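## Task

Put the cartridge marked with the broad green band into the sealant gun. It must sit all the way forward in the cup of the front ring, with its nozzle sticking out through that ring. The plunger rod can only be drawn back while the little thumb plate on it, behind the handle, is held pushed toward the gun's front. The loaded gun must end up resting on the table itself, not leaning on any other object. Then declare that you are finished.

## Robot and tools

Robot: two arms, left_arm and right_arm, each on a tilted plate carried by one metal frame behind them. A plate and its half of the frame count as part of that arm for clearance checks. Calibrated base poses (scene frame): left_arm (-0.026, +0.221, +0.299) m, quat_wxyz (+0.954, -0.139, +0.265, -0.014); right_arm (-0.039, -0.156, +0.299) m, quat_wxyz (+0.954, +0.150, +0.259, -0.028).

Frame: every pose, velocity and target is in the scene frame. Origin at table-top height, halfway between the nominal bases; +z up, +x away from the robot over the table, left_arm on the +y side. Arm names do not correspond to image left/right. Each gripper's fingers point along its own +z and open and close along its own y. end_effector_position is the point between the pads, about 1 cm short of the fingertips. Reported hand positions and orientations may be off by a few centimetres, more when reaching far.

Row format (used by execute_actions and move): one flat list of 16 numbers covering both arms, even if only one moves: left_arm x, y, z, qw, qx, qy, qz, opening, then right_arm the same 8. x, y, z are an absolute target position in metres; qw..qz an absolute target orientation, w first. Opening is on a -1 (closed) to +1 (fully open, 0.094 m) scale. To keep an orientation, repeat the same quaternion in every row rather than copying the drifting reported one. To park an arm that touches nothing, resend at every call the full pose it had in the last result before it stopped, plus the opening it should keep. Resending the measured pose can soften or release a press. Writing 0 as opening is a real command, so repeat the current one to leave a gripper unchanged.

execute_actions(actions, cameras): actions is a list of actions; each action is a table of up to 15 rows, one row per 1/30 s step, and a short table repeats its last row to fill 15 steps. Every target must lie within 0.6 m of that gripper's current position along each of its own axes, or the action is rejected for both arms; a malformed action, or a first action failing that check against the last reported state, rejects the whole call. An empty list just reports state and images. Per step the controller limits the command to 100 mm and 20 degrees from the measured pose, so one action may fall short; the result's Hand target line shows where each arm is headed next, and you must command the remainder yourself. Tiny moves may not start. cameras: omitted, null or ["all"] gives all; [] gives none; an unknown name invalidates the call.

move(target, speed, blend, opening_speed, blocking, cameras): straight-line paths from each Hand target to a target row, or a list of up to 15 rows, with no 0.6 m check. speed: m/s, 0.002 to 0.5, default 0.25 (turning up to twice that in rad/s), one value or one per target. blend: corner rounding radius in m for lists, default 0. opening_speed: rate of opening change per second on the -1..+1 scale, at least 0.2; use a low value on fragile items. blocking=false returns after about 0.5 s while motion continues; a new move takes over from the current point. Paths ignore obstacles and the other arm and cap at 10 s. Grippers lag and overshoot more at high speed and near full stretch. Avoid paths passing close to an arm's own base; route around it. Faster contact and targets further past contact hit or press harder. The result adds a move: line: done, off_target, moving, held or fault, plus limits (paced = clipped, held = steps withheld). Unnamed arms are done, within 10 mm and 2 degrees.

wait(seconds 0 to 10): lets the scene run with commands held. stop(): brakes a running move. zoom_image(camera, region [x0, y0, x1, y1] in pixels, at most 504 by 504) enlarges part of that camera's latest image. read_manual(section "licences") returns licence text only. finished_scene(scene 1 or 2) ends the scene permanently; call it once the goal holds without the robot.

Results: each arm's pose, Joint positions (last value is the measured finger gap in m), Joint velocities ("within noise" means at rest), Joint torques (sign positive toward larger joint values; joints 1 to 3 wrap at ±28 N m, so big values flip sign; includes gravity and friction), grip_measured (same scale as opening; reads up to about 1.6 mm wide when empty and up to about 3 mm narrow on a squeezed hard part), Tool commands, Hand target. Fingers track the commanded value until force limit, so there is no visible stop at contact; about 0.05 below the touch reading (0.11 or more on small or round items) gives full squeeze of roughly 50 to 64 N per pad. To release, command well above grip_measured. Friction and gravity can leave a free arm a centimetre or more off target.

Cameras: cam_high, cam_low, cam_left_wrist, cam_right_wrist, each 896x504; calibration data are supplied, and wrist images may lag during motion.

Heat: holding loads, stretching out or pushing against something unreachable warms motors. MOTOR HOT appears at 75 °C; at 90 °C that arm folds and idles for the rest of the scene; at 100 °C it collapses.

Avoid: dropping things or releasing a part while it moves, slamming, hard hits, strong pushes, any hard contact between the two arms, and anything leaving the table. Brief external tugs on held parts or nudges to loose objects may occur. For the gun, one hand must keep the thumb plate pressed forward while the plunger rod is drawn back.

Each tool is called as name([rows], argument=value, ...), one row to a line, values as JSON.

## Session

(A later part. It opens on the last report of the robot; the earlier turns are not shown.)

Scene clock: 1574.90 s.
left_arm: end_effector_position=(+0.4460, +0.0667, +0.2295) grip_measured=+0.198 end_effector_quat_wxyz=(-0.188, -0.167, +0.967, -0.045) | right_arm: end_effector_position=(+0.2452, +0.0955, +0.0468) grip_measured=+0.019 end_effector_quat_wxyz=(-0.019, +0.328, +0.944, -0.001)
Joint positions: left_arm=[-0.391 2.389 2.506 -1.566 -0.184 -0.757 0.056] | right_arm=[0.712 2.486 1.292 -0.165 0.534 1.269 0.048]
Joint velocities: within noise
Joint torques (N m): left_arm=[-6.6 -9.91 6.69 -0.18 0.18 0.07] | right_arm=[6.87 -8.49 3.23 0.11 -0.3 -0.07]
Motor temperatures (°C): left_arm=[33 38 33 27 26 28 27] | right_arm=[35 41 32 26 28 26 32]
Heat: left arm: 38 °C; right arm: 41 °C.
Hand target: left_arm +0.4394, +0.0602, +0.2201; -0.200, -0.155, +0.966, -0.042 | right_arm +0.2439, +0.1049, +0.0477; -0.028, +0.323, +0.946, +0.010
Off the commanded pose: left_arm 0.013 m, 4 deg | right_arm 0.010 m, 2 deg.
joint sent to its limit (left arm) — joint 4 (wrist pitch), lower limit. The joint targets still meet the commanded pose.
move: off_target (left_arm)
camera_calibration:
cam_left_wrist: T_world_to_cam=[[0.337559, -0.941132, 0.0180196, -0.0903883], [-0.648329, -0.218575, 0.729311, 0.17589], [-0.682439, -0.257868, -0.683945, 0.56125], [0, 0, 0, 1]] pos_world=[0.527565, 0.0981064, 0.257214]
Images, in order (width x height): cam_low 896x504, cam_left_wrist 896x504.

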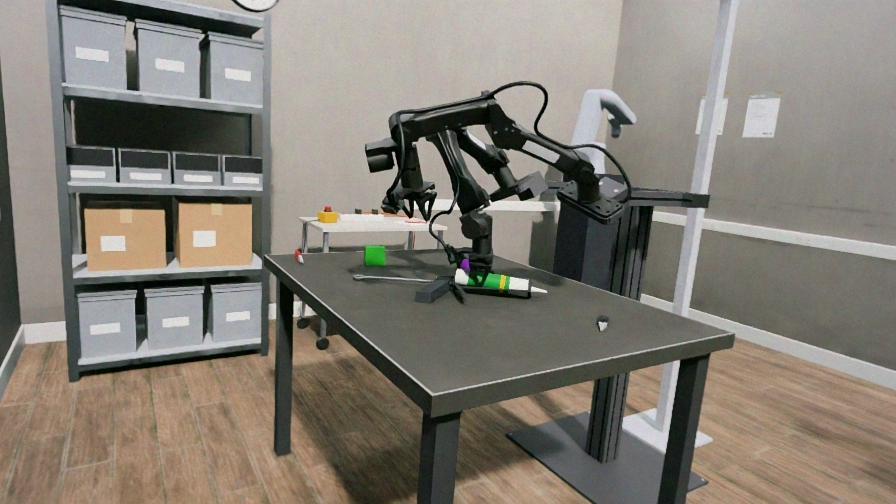

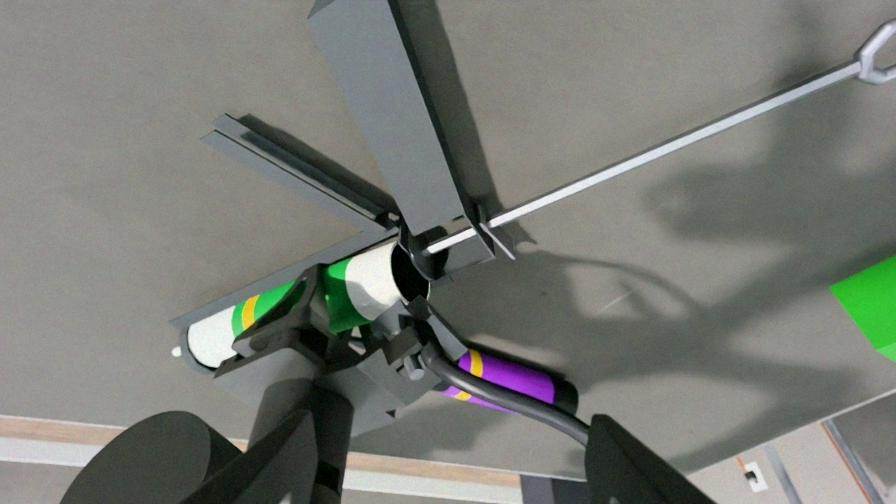

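move([
  [0.44,0.06,0.22,-0.2134,-0.1523,0.9643,-0.0337,0.2,0.2390,0.112,0.0450,-0.0281,0.3231,0.9460,0.0096,-0.1],
], speed=0.03, cameras=["cam_left_wrist","cam_low"])

zoom_image(camera="cam_left_wrist", region=[340, 180, 540, 340])

zoom_image(camera="cam_left_wrist", region=[150, 280, 290, 400])

zoom_image(camera="cam_low", region=[430, 240, 550, 320])

Scene clock: 1584.80 s.
left_arm: end_effector_position=(+0.4460, +0.0667, +0.2295) grip_measured=+0.198 end_effector_quat_wxyz=(-0.188, -0.167, +0.967, -0.045) | right_arm: end_effector_position=(+0.2462, +0.0976, +0.0449) grip_measured=+0.019 end_effector_quat_wxyz=(-0.019, +0.330, +0.944, -0.001)
Joint positions: left_arm=[-0.391 2.389 2.506 -1.566 -0.184 -0.757 0.056] | right_arm=[0.712 2.496 1.305 -0.167 0.534 1.272 0.048]
Joint velocities: within noise
Joint torques (N m): left_arm=[-6.56 -9.89 6.75 -0.21 0.17 0.1] | right_arm=[8.05 -7.49 3.34 0.21 -0.28 0.11]
Motor temperatures (°C): left_arm=[33 38 33 27 26 28 27] | right_arm=[35 40 32 26 28 26 32]
Heat: left arm: 38 °C; right arm: 40 °C.
Hand target: left_arm +0.4394, +0.0602, +0.2201; -0.200, -0.155, +0.966, -0.042 | right_arm +0.2388, +0.1116, +0.0453; -0.028, +0.323, +0.946, +0.010
Off the commanded pose: left_arm 0.013 m, 4 deg | right_arm 0.016 m, 2 deg.
joint sent to its limit (left arm) — joint 4 (wrist pitch), lower limit. The joint targets still meet the commanded pose.
move: off_target (left_arm, right_arm)
camera_calibration:
cam_left_wrist: T_world_to_cam=[[0.337559, -0.941132, 0.0180196, -0.0903883], [-0.648329, -0.218575, 0.729311, 0.17589], [-0.682439, -0.257868, -0.683945, 0.56125], [0, 0, 0, 1]] pos_world=[0.527565, 0.0981064, 0.257214]
Images, in order (width x height): cam_low 896x504, cam_left_wrist 896x504.

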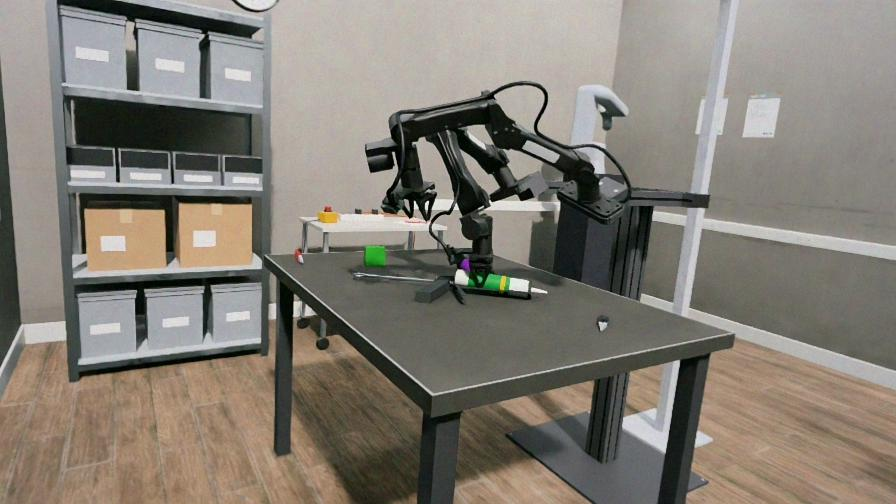

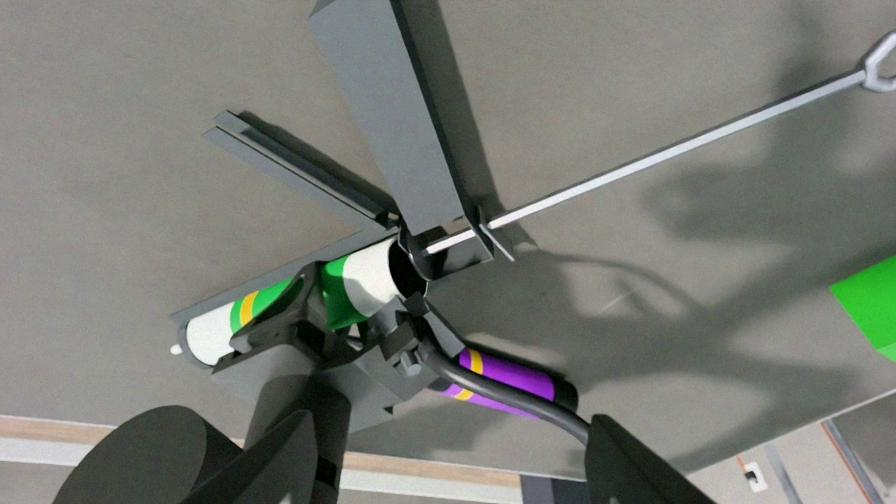

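Scaled by 2.520.

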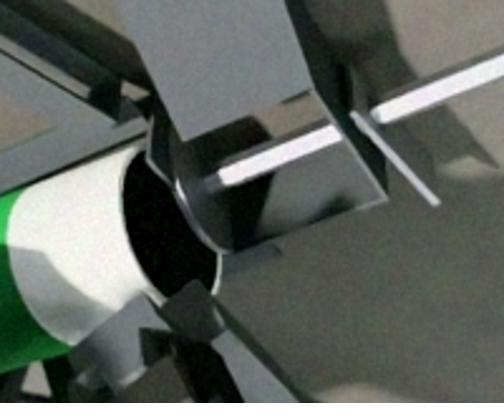

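Scaled by 3.600.

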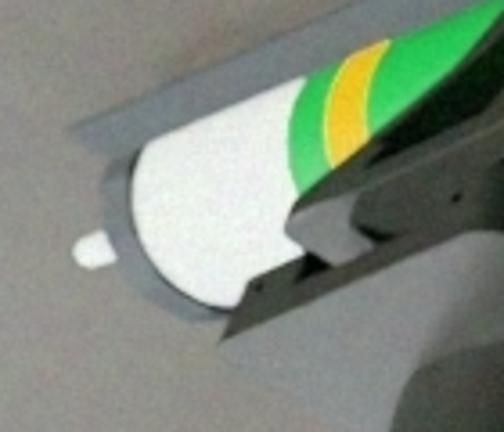

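Scaled by 4.200.

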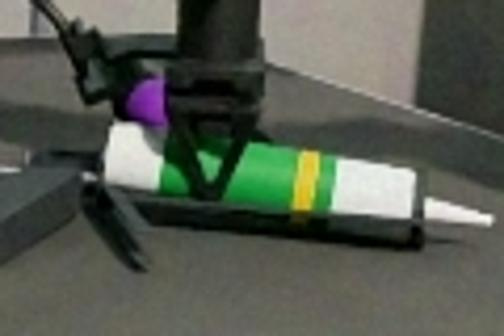

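move([
  [0.44,0.06,0.22,-0.2134,-0.1523,0.9643,-0.0337,0.2,0.2440,0.105,0.0445,-0.0281,0.3231,0.9460,0.0096,-0.1],
  [0.44,0.06,0.22,-0.2134,-0.1523,0.9643,-0.0337,0.2,0.2440,0.105,0.0445,-0.0281,0.3231,0.9460,0.0096,0.35],
], speed=0.03, opening_speed=0.2, cameras=["cam_left_wrist","cam_low"])

zoom_image(camera="cam_left_wrist", region=[340, 180, 540, 340])

zoom_image(camera="cam_low", region=[430, 240, 550, 320])

Scene clock: 1596.63 s.
left_arm: end_effector_position=(+0.4460, +0.0667, +0.2295) grip_measured=+0.198 end_effector_quat_wxyz=(-0.188, -0.167, +0.967, -0.045) | right_arm: end_effector_position=(+0.2432, +0.1003, +0.0451) grip_measured=+0.348 end_effector_quat_wxyz=(-0.029, +0.325, +0.945, +0.004)
Joint positions: left_arm=[-0.391 2.389 2.506 -1.566 -0.184 -0.757 0.056] | right_arm=[0.712 2.496 1.305 -0.171 0.512 1.264 0.063]
Joint velocities: within noise
Joint torques (N m): left_arm=[-6.63 -10.02 6.74 -0.2 0.17 0.09] | right_arm=[6.61 -8.49 2.41 0.26 -0.08 -0.07]
Motor temperatures (°C): left_arm=[33 38 33 27 26 28 27] | right_arm=[35 39 32 26 28 26 32]
Heat: left arm: 38 °C; right arm: 39 °C.
Hand target: left_arm +0.4394, +0.0602, +0.2201; -0.200, -0.155, +0.966, -0.042 | right_arm +0.2439, +0.1049, +0.0446; -0.028, +0.323, +0.946, +0.009
Off the commanded pose: left_arm 0.013 m, 4 deg | right_arm 0.005 m, 1 deg.
joint sent to its limit (left arm) — joint 4 (wrist pitch), lower limit. The joint targets still meet the commanded pose.
move: off_target (left_arm)
camera_calibration:
cam_left_wrist: T_world_to_cam=[[0.337559, -0.941132, 0.0180196, -0.0903883], [-0.648329, -0.218575, 0.729311, 0.17589], [-0.682439, -0.257868, -0.683945, 0.56125], [0, 0, 0, 1]] pos_world=[0.527565, 0.0981064, 0.257214]
Images, in order (width x height): cam_low 896x504, cam_left_wrist 896x504.

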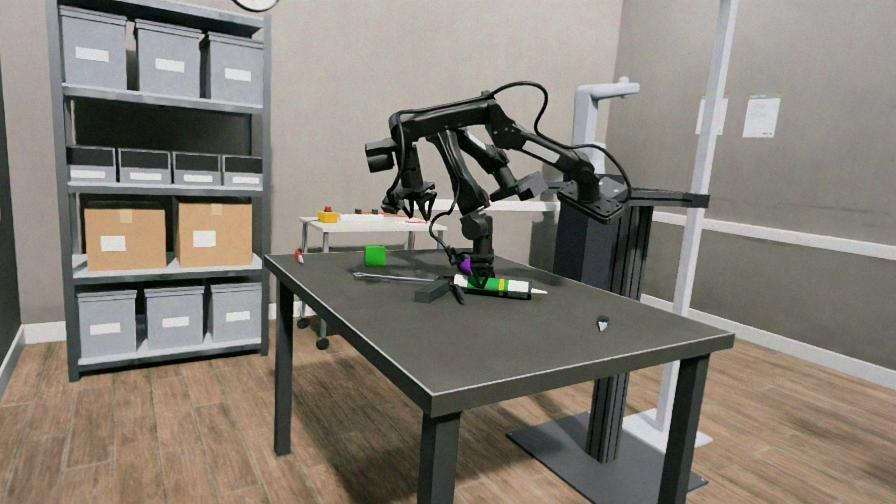

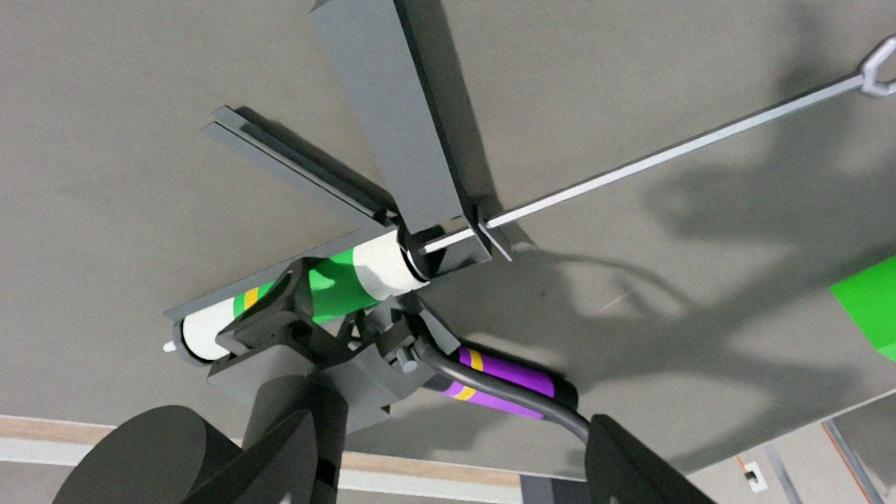

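Scaled by 2.520.

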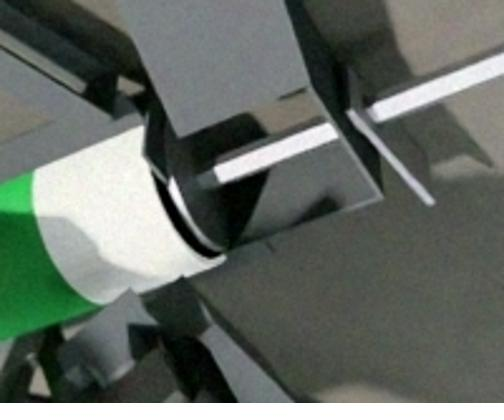

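Scaled by 4.200.

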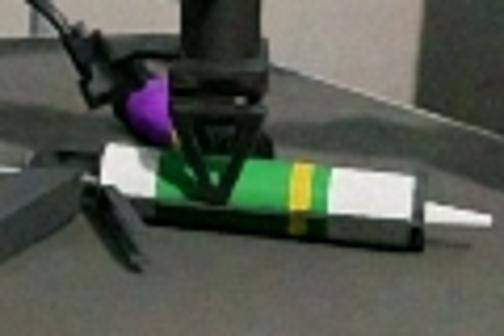

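execute_actions(actions=[])

Scene clock: 1638.43 s.
left_arm: end_effector_position=(+0.4460, +0.0667, +0.2295) grip_measured=+0.198 end_effector_quat_wxyz=(-0.188, -0.167, +0.967, -0.045) | right_arm: end_effector_position=(+0.2432, +0.1003, +0.0451) grip_measured=+0.348 end_effector_quat_wxyz=(-0.029, +0.325, +0.945, +0.004)
Joint positions: left_arm=[-0.391 2.389 2.506 -1.566 -0.184 -0.757 0.056] | right_arm=[0.712 2.496 1.305 -0.171 0.512 1.264 0.063]
Joint velocities: within noise
Joint torques (N m): left_arm=[-6.64 -10.03 6.74 -0.2 0.18 0.09] | right_arm=[6.52 -8.46 2.43 0.25 -0.08 -0.07]
Motor temperatures (°C): left_arm=[33 38 33 27 26 28 27] | right_arm=[35 40 32 26 28 26 30]
Heat: left arm: 38 °C; right arm: 40 °C.
Hand target: left_arm +0.4394, +0.0602, +0.2201; -0.200, -0.155, +0.966, -0.042 | right_arm +0.2439, +0.1049, +0.0446; -0.028, +0.323, +0.946, +0.009
Tool commands: left_gripper/opening=+0.2 right_gripper/opening=+0.35
Off the commanded pose: left_arm 0.013 m, 4 deg | right_arm 0.005 m, 1 deg.
camera_calibration:
cam_left_wrist: T_world_to_cam=[[0.337559, -0.941132, 0.0180196, -0.0903883], [-0.648329, -0.218575, 0.729311, 0.17589], [-0.682439, -0.257868, -0.683945, 0.56125], [0, 0, 0, 1]] pos_world=[0.527565, 0.0981064, 0.257214]
cam_right_wrist: T_world_to_cam=[[-0.621097, -0.783603, 0.0143304, 0.228919], [-0.683559, 0.550563, 0.479195, 0.127353], [-0.383388, 0.287831, -0.877592, 0.191164], [0, 0, 0, 1]] pos_world=[0.302524, 0.0542433, 0.103457]

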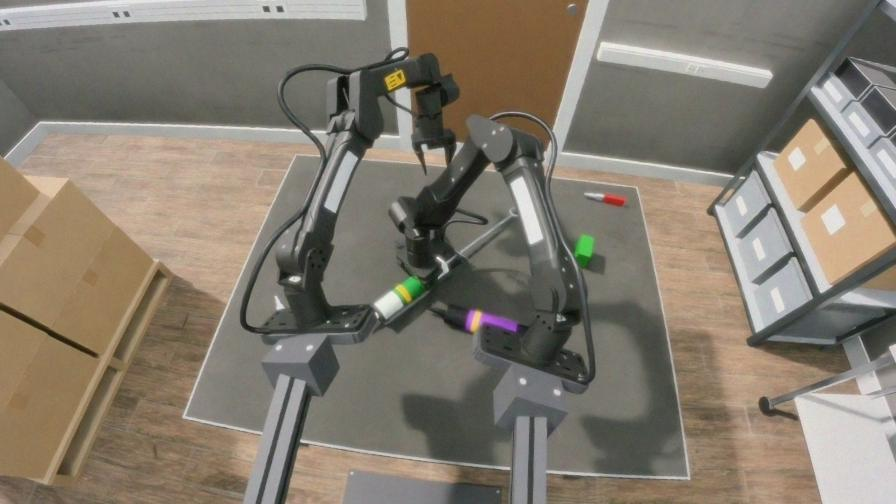

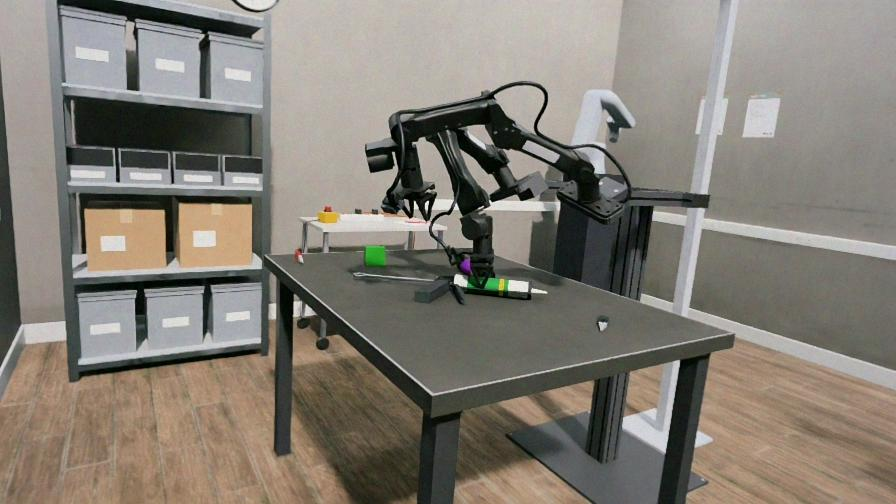

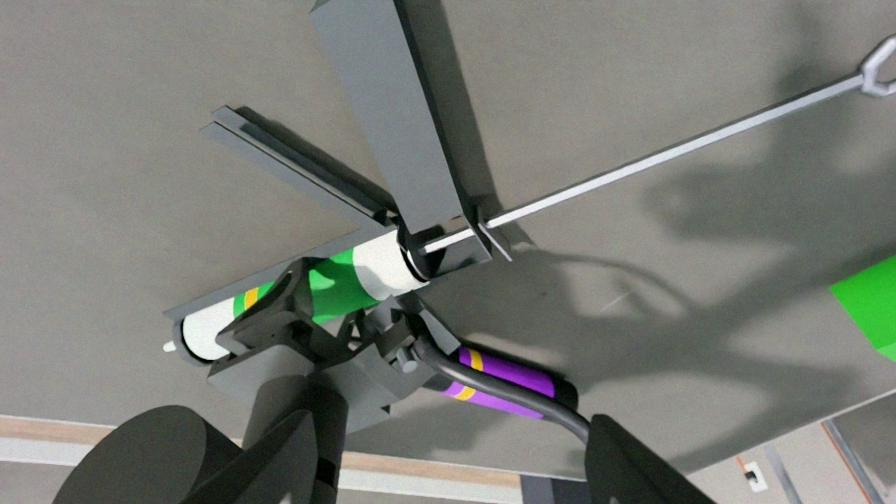

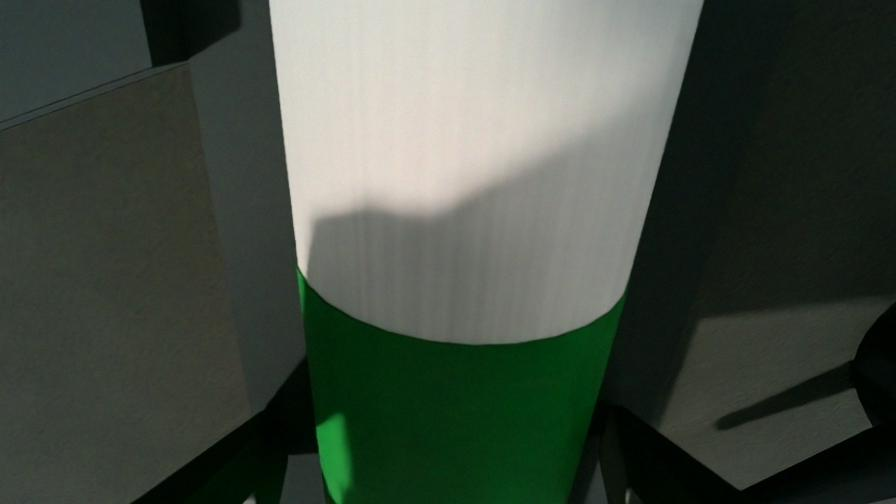

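move([
  [0.44,0.06,0.22,-0.2134,-0.1523,0.9643,-0.0337,0.2,0.245,0.104,0.10,-0.0281,0.3231,0.9460,0.0096,0.35],
  [0.44,0.06,0.22,-0.2134,-0.1523,0.9643,-0.0337,0.2,0.27,0.02,0.2,-0.0281,0.3231,0.9460,0.0096,0.35],
], speed=[0.06,0.2], blend=0.02)

zoom_image(camera="cam_left_wrist", region=[100, 150, 560, 420])

zoom_image(camera="cam_low", region=[400, 230, 600, 340])

Scene clock: 1648.27 s.
left_arm: end_effector_position=(+0.4460, +0.0667, +0.2295) grip_measured=+0.198 end_effector_quat_wxyz=(-0.188, -0.167, +0.967, -0.045) | right_arm: end_effector_position=(+0.2737, +0.0258, +0.1985) grip_measured=+0.348 end_effector_quat_wxyz=(-0.026, +0.328, +0.944, +0.015)
Joint positions: left_arm=[-0.391 2.389 2.506 -1.566 -0.184 -0.757 0.056] | right_arm=[0.754 1.893 1.094 -0.561 0.512 1.303 0.063]
Joint velocities: within noise
Joint torques (N m): left_arm=[-6.6 -9.91 6.74 -0.19 0.17 0.07] | right_arm=[4.62 -8.8 2.14 0.05 -0.04 -0.06]
Motor temperatures (°C): left_arm=[33 38 33 27 26 28 27] | right_arm=[35 40 31 26 28 26 30]
Heat: left arm: 38 °C; right arm: 40 °C.
Hand target: left_arm +0.4394, +0.0602, +0.2201; -0.200, -0.155, +0.966, -0.042 | right_arm +0.2700, +0.0200, +0.1999; -0.028, +0.323, +0.946, +0.009
Off the commanded pose: left_arm 0.013 m, 4 deg | right_arm 0.007 m, 1 deg.
joint sent to its limit (left arm) — joint 4 (wrist pitch), lower limit. The joint targets still meet the commanded pose.
move: off_target (left_arm)
camera_calibration:
cam_left_wrist: T_world_to_cam=[[0.337559, -0.941132, 0.0180196, -0.0903883], [-0.648329, -0.218575, 0.729311, 0.17589], [-0.682439, -0.257868, -0.683945, 0.56125], [0, 0, 0, 1]] pos_world=[0.527565, 0.0981064, 0.257214]
cam_right_wrist: T_world_to_cam=[[-0.625857, -0.779893, -0.00829776, 0.19293], [-0.686152, 0.54551, 0.481263, 0.116153], [-0.370807, 0.306896, -0.876537, 0.35471], [0, 0, 0, 1]] pos_world=[0.331974, -0.021757, 0.256617]

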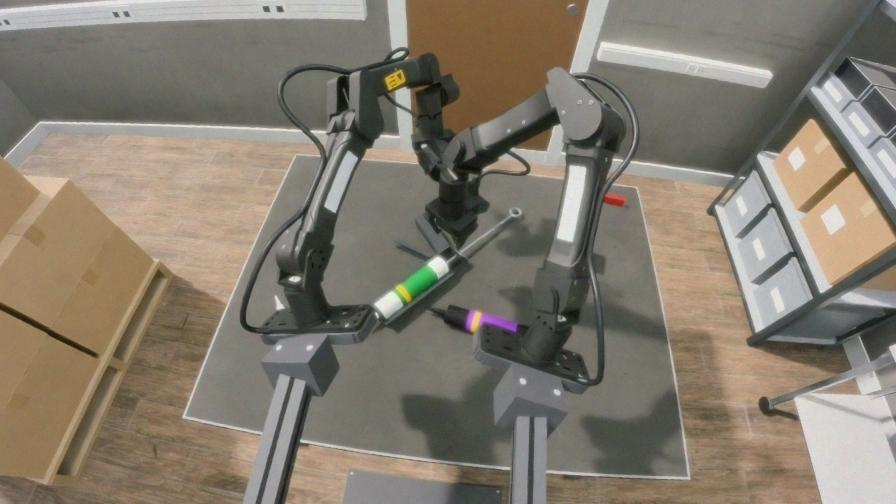

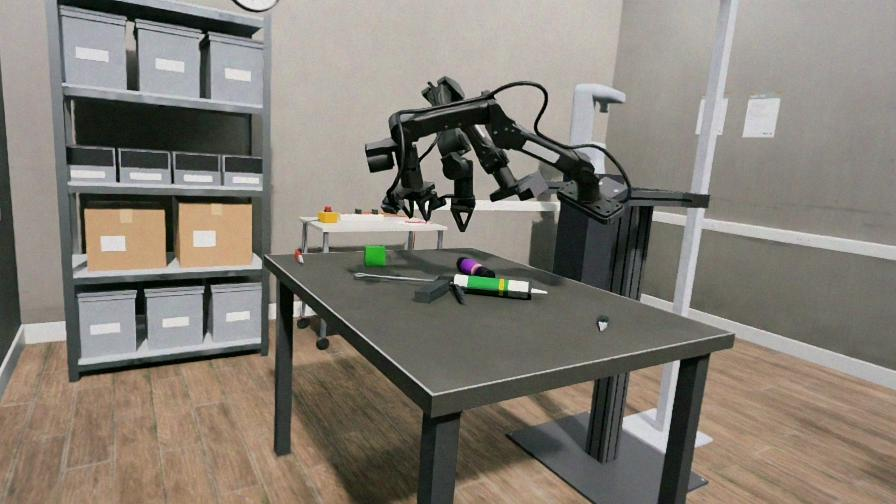

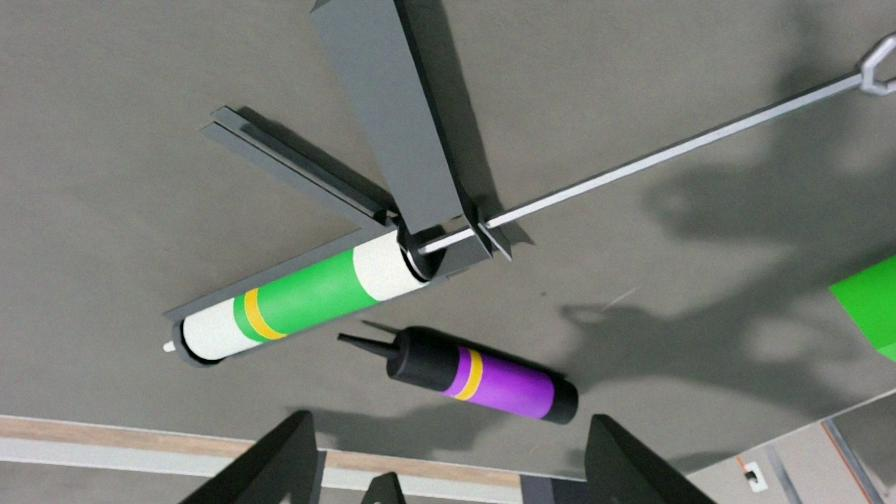

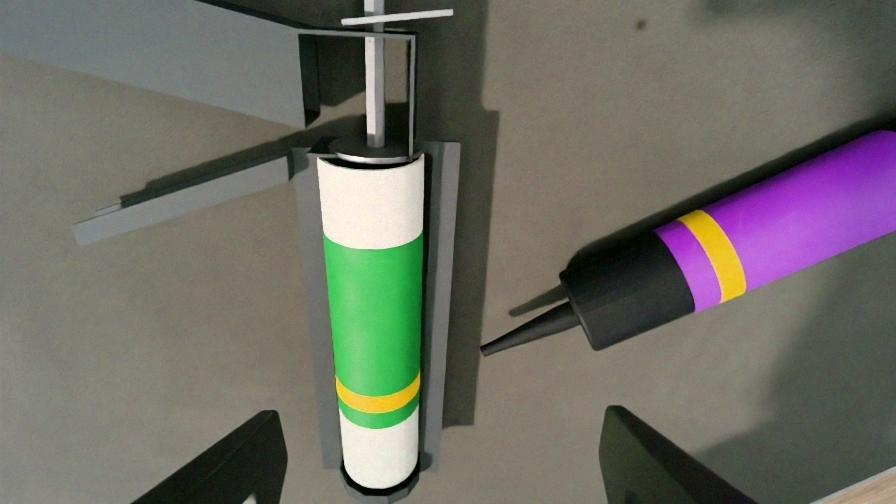

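Scaled by 1.096.

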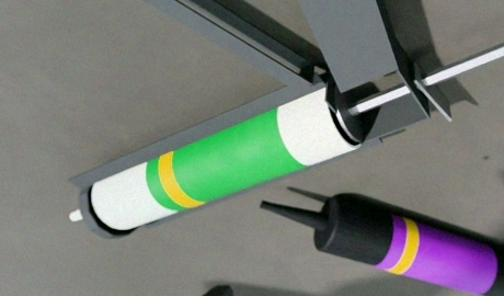

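Scaled by 2.520.

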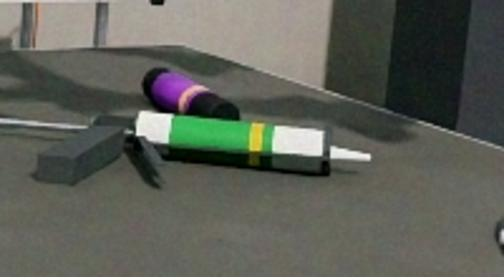

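zoom_image(camera="cam_right_wrist", region=[280, 380, 500, 504])

zoom_image(camera="cam_right_wrist", region=[270, 90, 490, 214])

zoom_image(camera="cam_left_wrist", region=[140, 280, 300, 380])

Scaled by 2.291.

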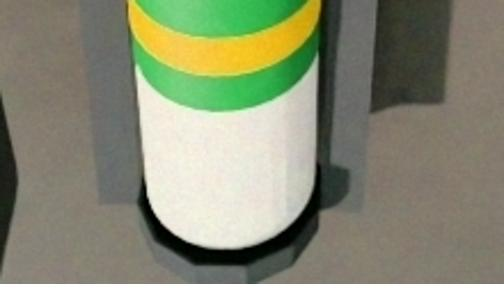

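Scaled by 2.291.

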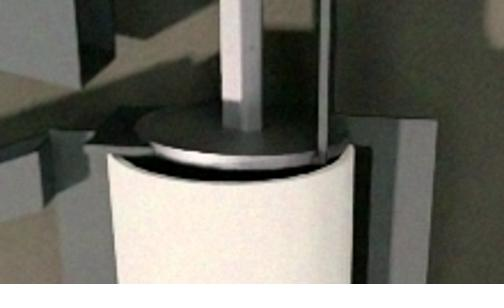

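Scaled by 3.150.

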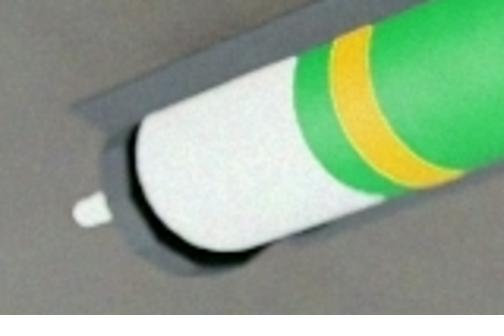

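move([
  [0.44,0.06,0.22,-0.2134,-0.1523,0.9643,-0.0337,0.2,0.245,0.104,0.10,-0.0281,0.3231,0.9460,0.0096,0.35],
  [0.44,0.06,0.22,-0.2134,-0.1523,0.9643,-0.0337,0.2,0.244,0.105,0.0445,-0.0281,0.3231,0.9460,0.0096,0.35],
], speed=[0.2,0.06], blend=0.015)

move([
  [0.44,0.06,0.22,-0.2134,-0.1523,0.9643,-0.0337,0.2,0.244,0.105,0.0445,-0.0281,0.3231,0.9460,0.0096,0.02],
], speed=0.05, opening_speed=0.2)

Scene clock: 1678.57 s.
left_arm: end_effector_position=(+0.4460, +0.0667, +0.2295) grip_measured=+0.198 end_effector_quat_wxyz=(-0.188, -0.167, +0.967, -0.045) | right_arm: end_effector_position=(+0.2464, +0.1029, +0.0504) grip_measured=+0.348 end_effector_quat_wxyz=(-0.026, +0.325, +0.945, +0.010)
Joint positions: left_arm=[-0.391 2.389 2.506 -1.566 -0.184 -0.757 0.056] | right_arm=[0.72 2.481 1.301 -0.17 0.512 1.265 0.063]
Joint velocities: within noise
Joint torques (N m): left_arm=[-6.61 -9.88 6.75 -0.23 0.17 0.08] | right_arm=[6.01 -7.56 2.92 0.27 -0.1 -0.02]
Motor temperatures (°C): left_arm=[33 38 33 27 26 28 27] | right_arm=[34 39 32 26 28 26 29]
Heat: left arm: 38 °C; right arm: 39 °C.
Hand target: left_arm +0.4394, +0.0602, +0.2201; -0.200, -0.155, +0.966, -0.042 | right_arm +0.2440, +0.1050, +0.0447; -0.028, +0.323, +0.946, +0.010
Off the commanded pose: left_arm 0.013 m, 4 deg | right_arm 0.007 m, 0 deg.
joint sent to its limit (left arm) — joint 4 (wrist pitch), lower limit. The joint targets still meet the commanded pose.
move: off_target (left_arm)
camera_calibration:
cam_left_wrist: T_world_to_cam=[[0.337559, -0.941132, 0.0180196, -0.0903883], [-0.648329, -0.218575, 0.729311, 0.17589], [-0.682439, -0.257868, -0.683945, 0.56125], [0, 0, 0, 1]] pos_world=[0.527565, 0.0981064, 0.257214]
cam_right_wrist: T_world_to_cam=[[-0.621608, -0.783328, 0.000925204, 0.233599], [-0.688035, 0.546552, 0.477377, 0.12718], [-0.374449, 0.296105, -0.878698, 0.193249], [0, 0, 0, 1]] pos_world=[0.305073, 0.0562518, 0.108878]

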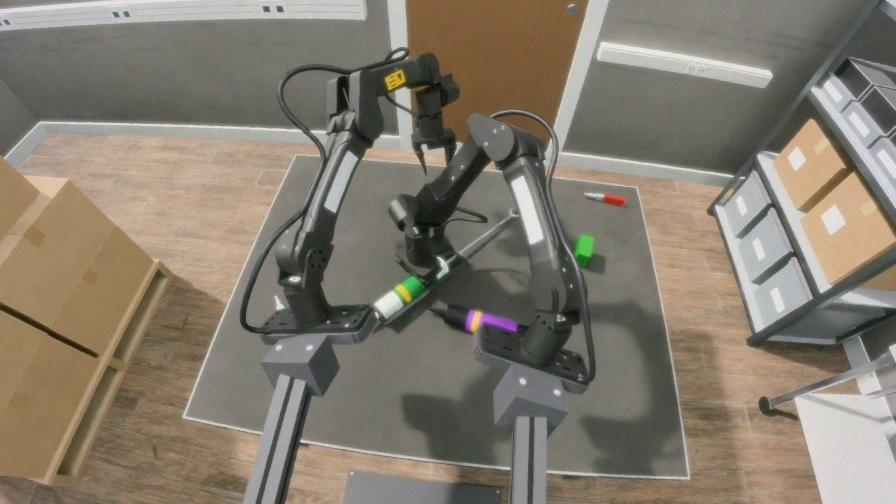

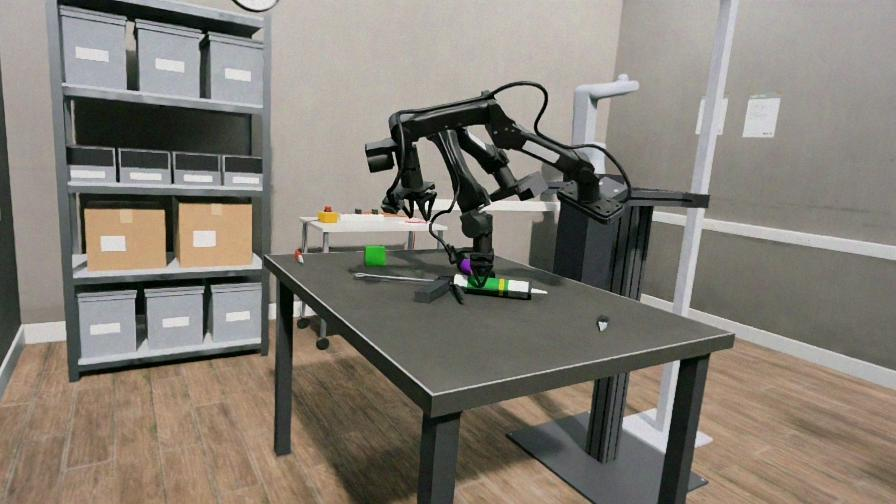

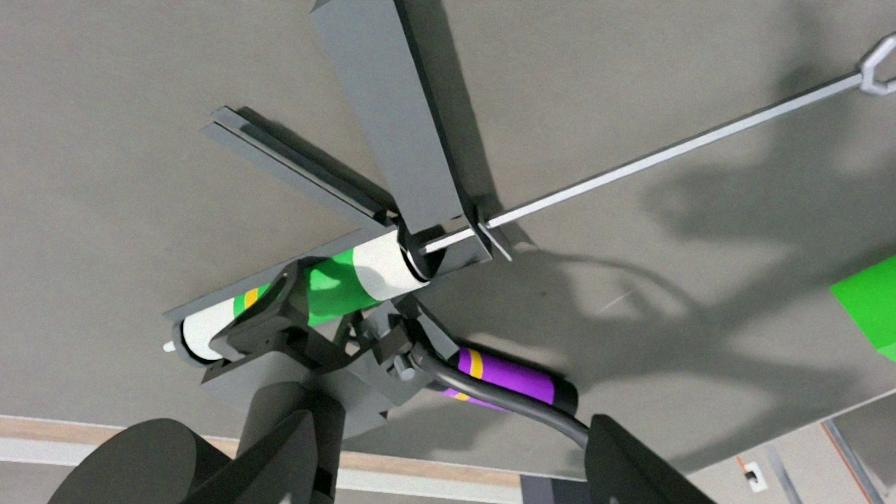

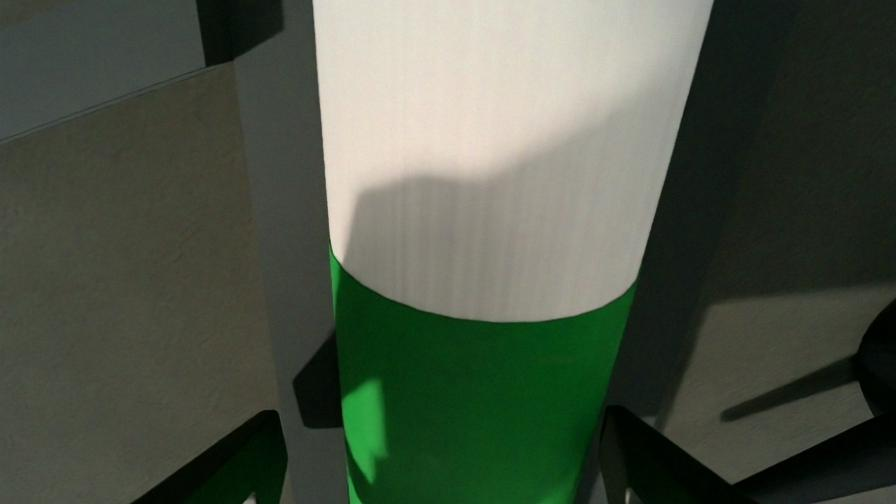

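Scene clock: 1680.43 s.
left_arm: end_effector_position=(+0.4460, +0.0667, +0.2295) grip_measured=+0.198 end_effector_quat_wxyz=(-0.188, -0.167, +0.967, -0.045) | right_arm: end_effector_position=(+0.2433, +0.1008, +0.0505) grip_measured=+0.023 end_effector_quat_wxyz=(-0.030, +0.321, +0.947, +0.004)
Joint positions: left_arm=[-0.391 2.389 2.506 -1.566 -0.184 -0.757 0.056] | right_arm=[0.72 2.481 1.301 -0.187 0.512 1.264 0.048]
Joint velocities: within noise
Joint torques (N m): left_arm=[-6.71 -9.94 6.84 -0.23 0.16 0.08] | right_arm=[6.05 -7.42 2.93 0.4 -0.07 -0.06]
Motor temperatures (°C): left_arm=[33 38 33 27 26 28 27] | right_arm=[34 39 32 26 28 26 29]
Heat: left arm: 38 °C; right arm: 39 °C.
Hand target: left_arm +0.4394, +0.0602, +0.2201; -0.200, -0.155, +0.966, -0.042 | right_arm +0.2440, +0.1049, +0.0448; -0.028, +0.323, +0.946, +0.010
Off the commanded pose: left_arm 0.013 m, 4 deg | right_arm 0.007 m, 1 deg.
joint sent to its limit (left arm) — joint 4 (wrist pitch), lower limit. The joint targets still meet the commanded pose.
move: off_target (left_arm)
camera_calibration:
cam_left_wrist: T_world_to_cam=[[0.337559, -0.941132, 0.0180196, -0.0903883], [-0.648329, -0.218575, 0.729311, 0.17589], [-0.682439, -0.257868, -0.683945, 0.56125], [0, 0, 0, 1]] pos_world=[0.527565, 0.0981064, 0.257214]
cam_right_wrist: T_world_to_cam=[[-0.61432, -0.788931, 0.0140903, 0.228181], [-0.687528, 0.543952, 0.481063, 0.126155], [-0.38719, 0.285839, -0.876573, 0.196834], [0, 0, 0, 1]] pos_world=[0.303123, 0.0551339, 0.108636]

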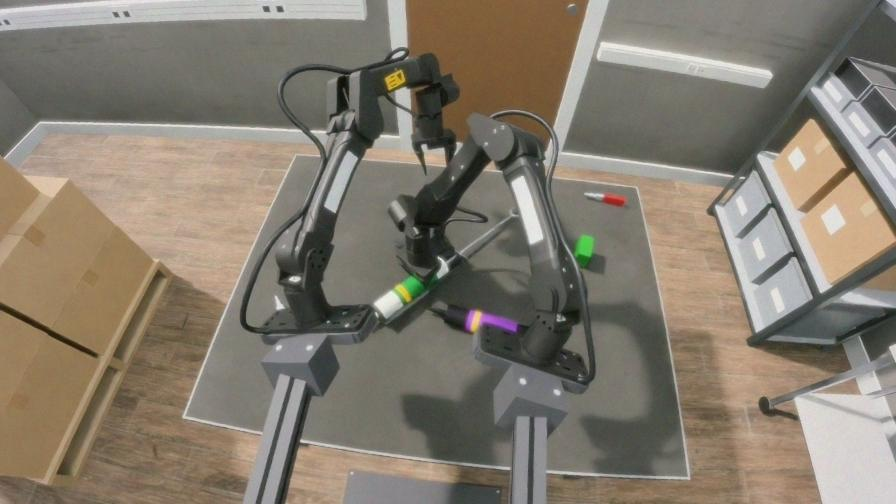

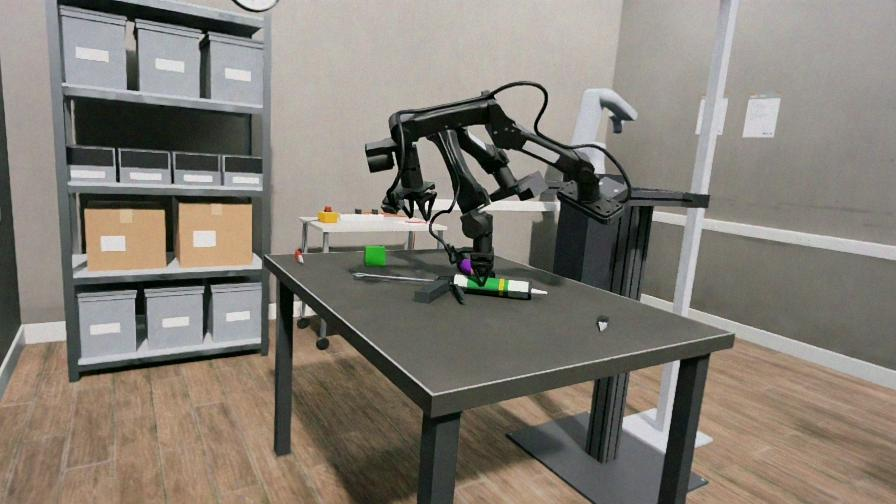

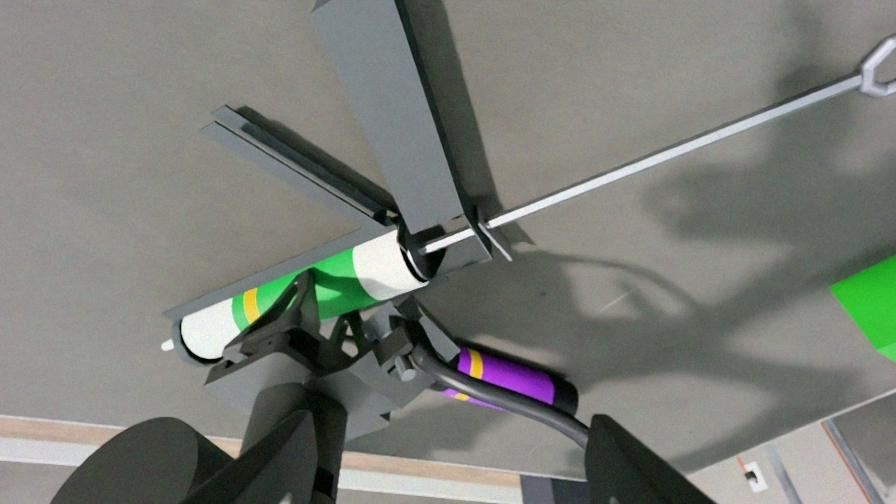

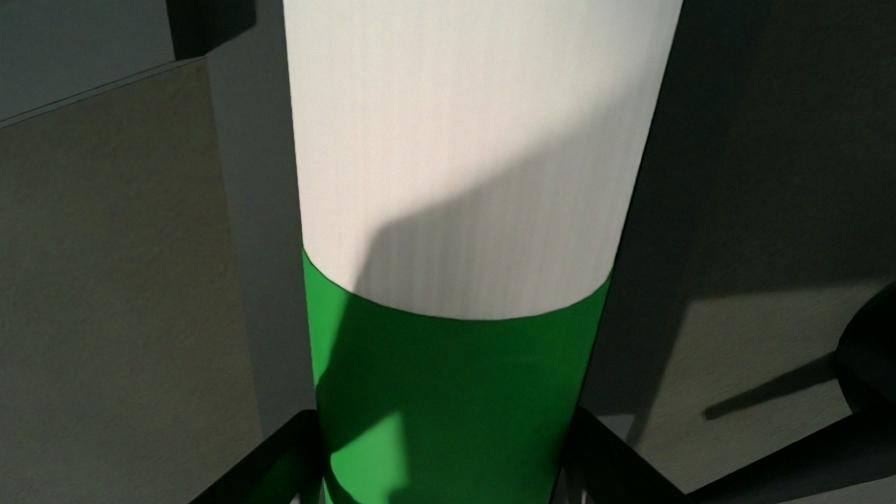

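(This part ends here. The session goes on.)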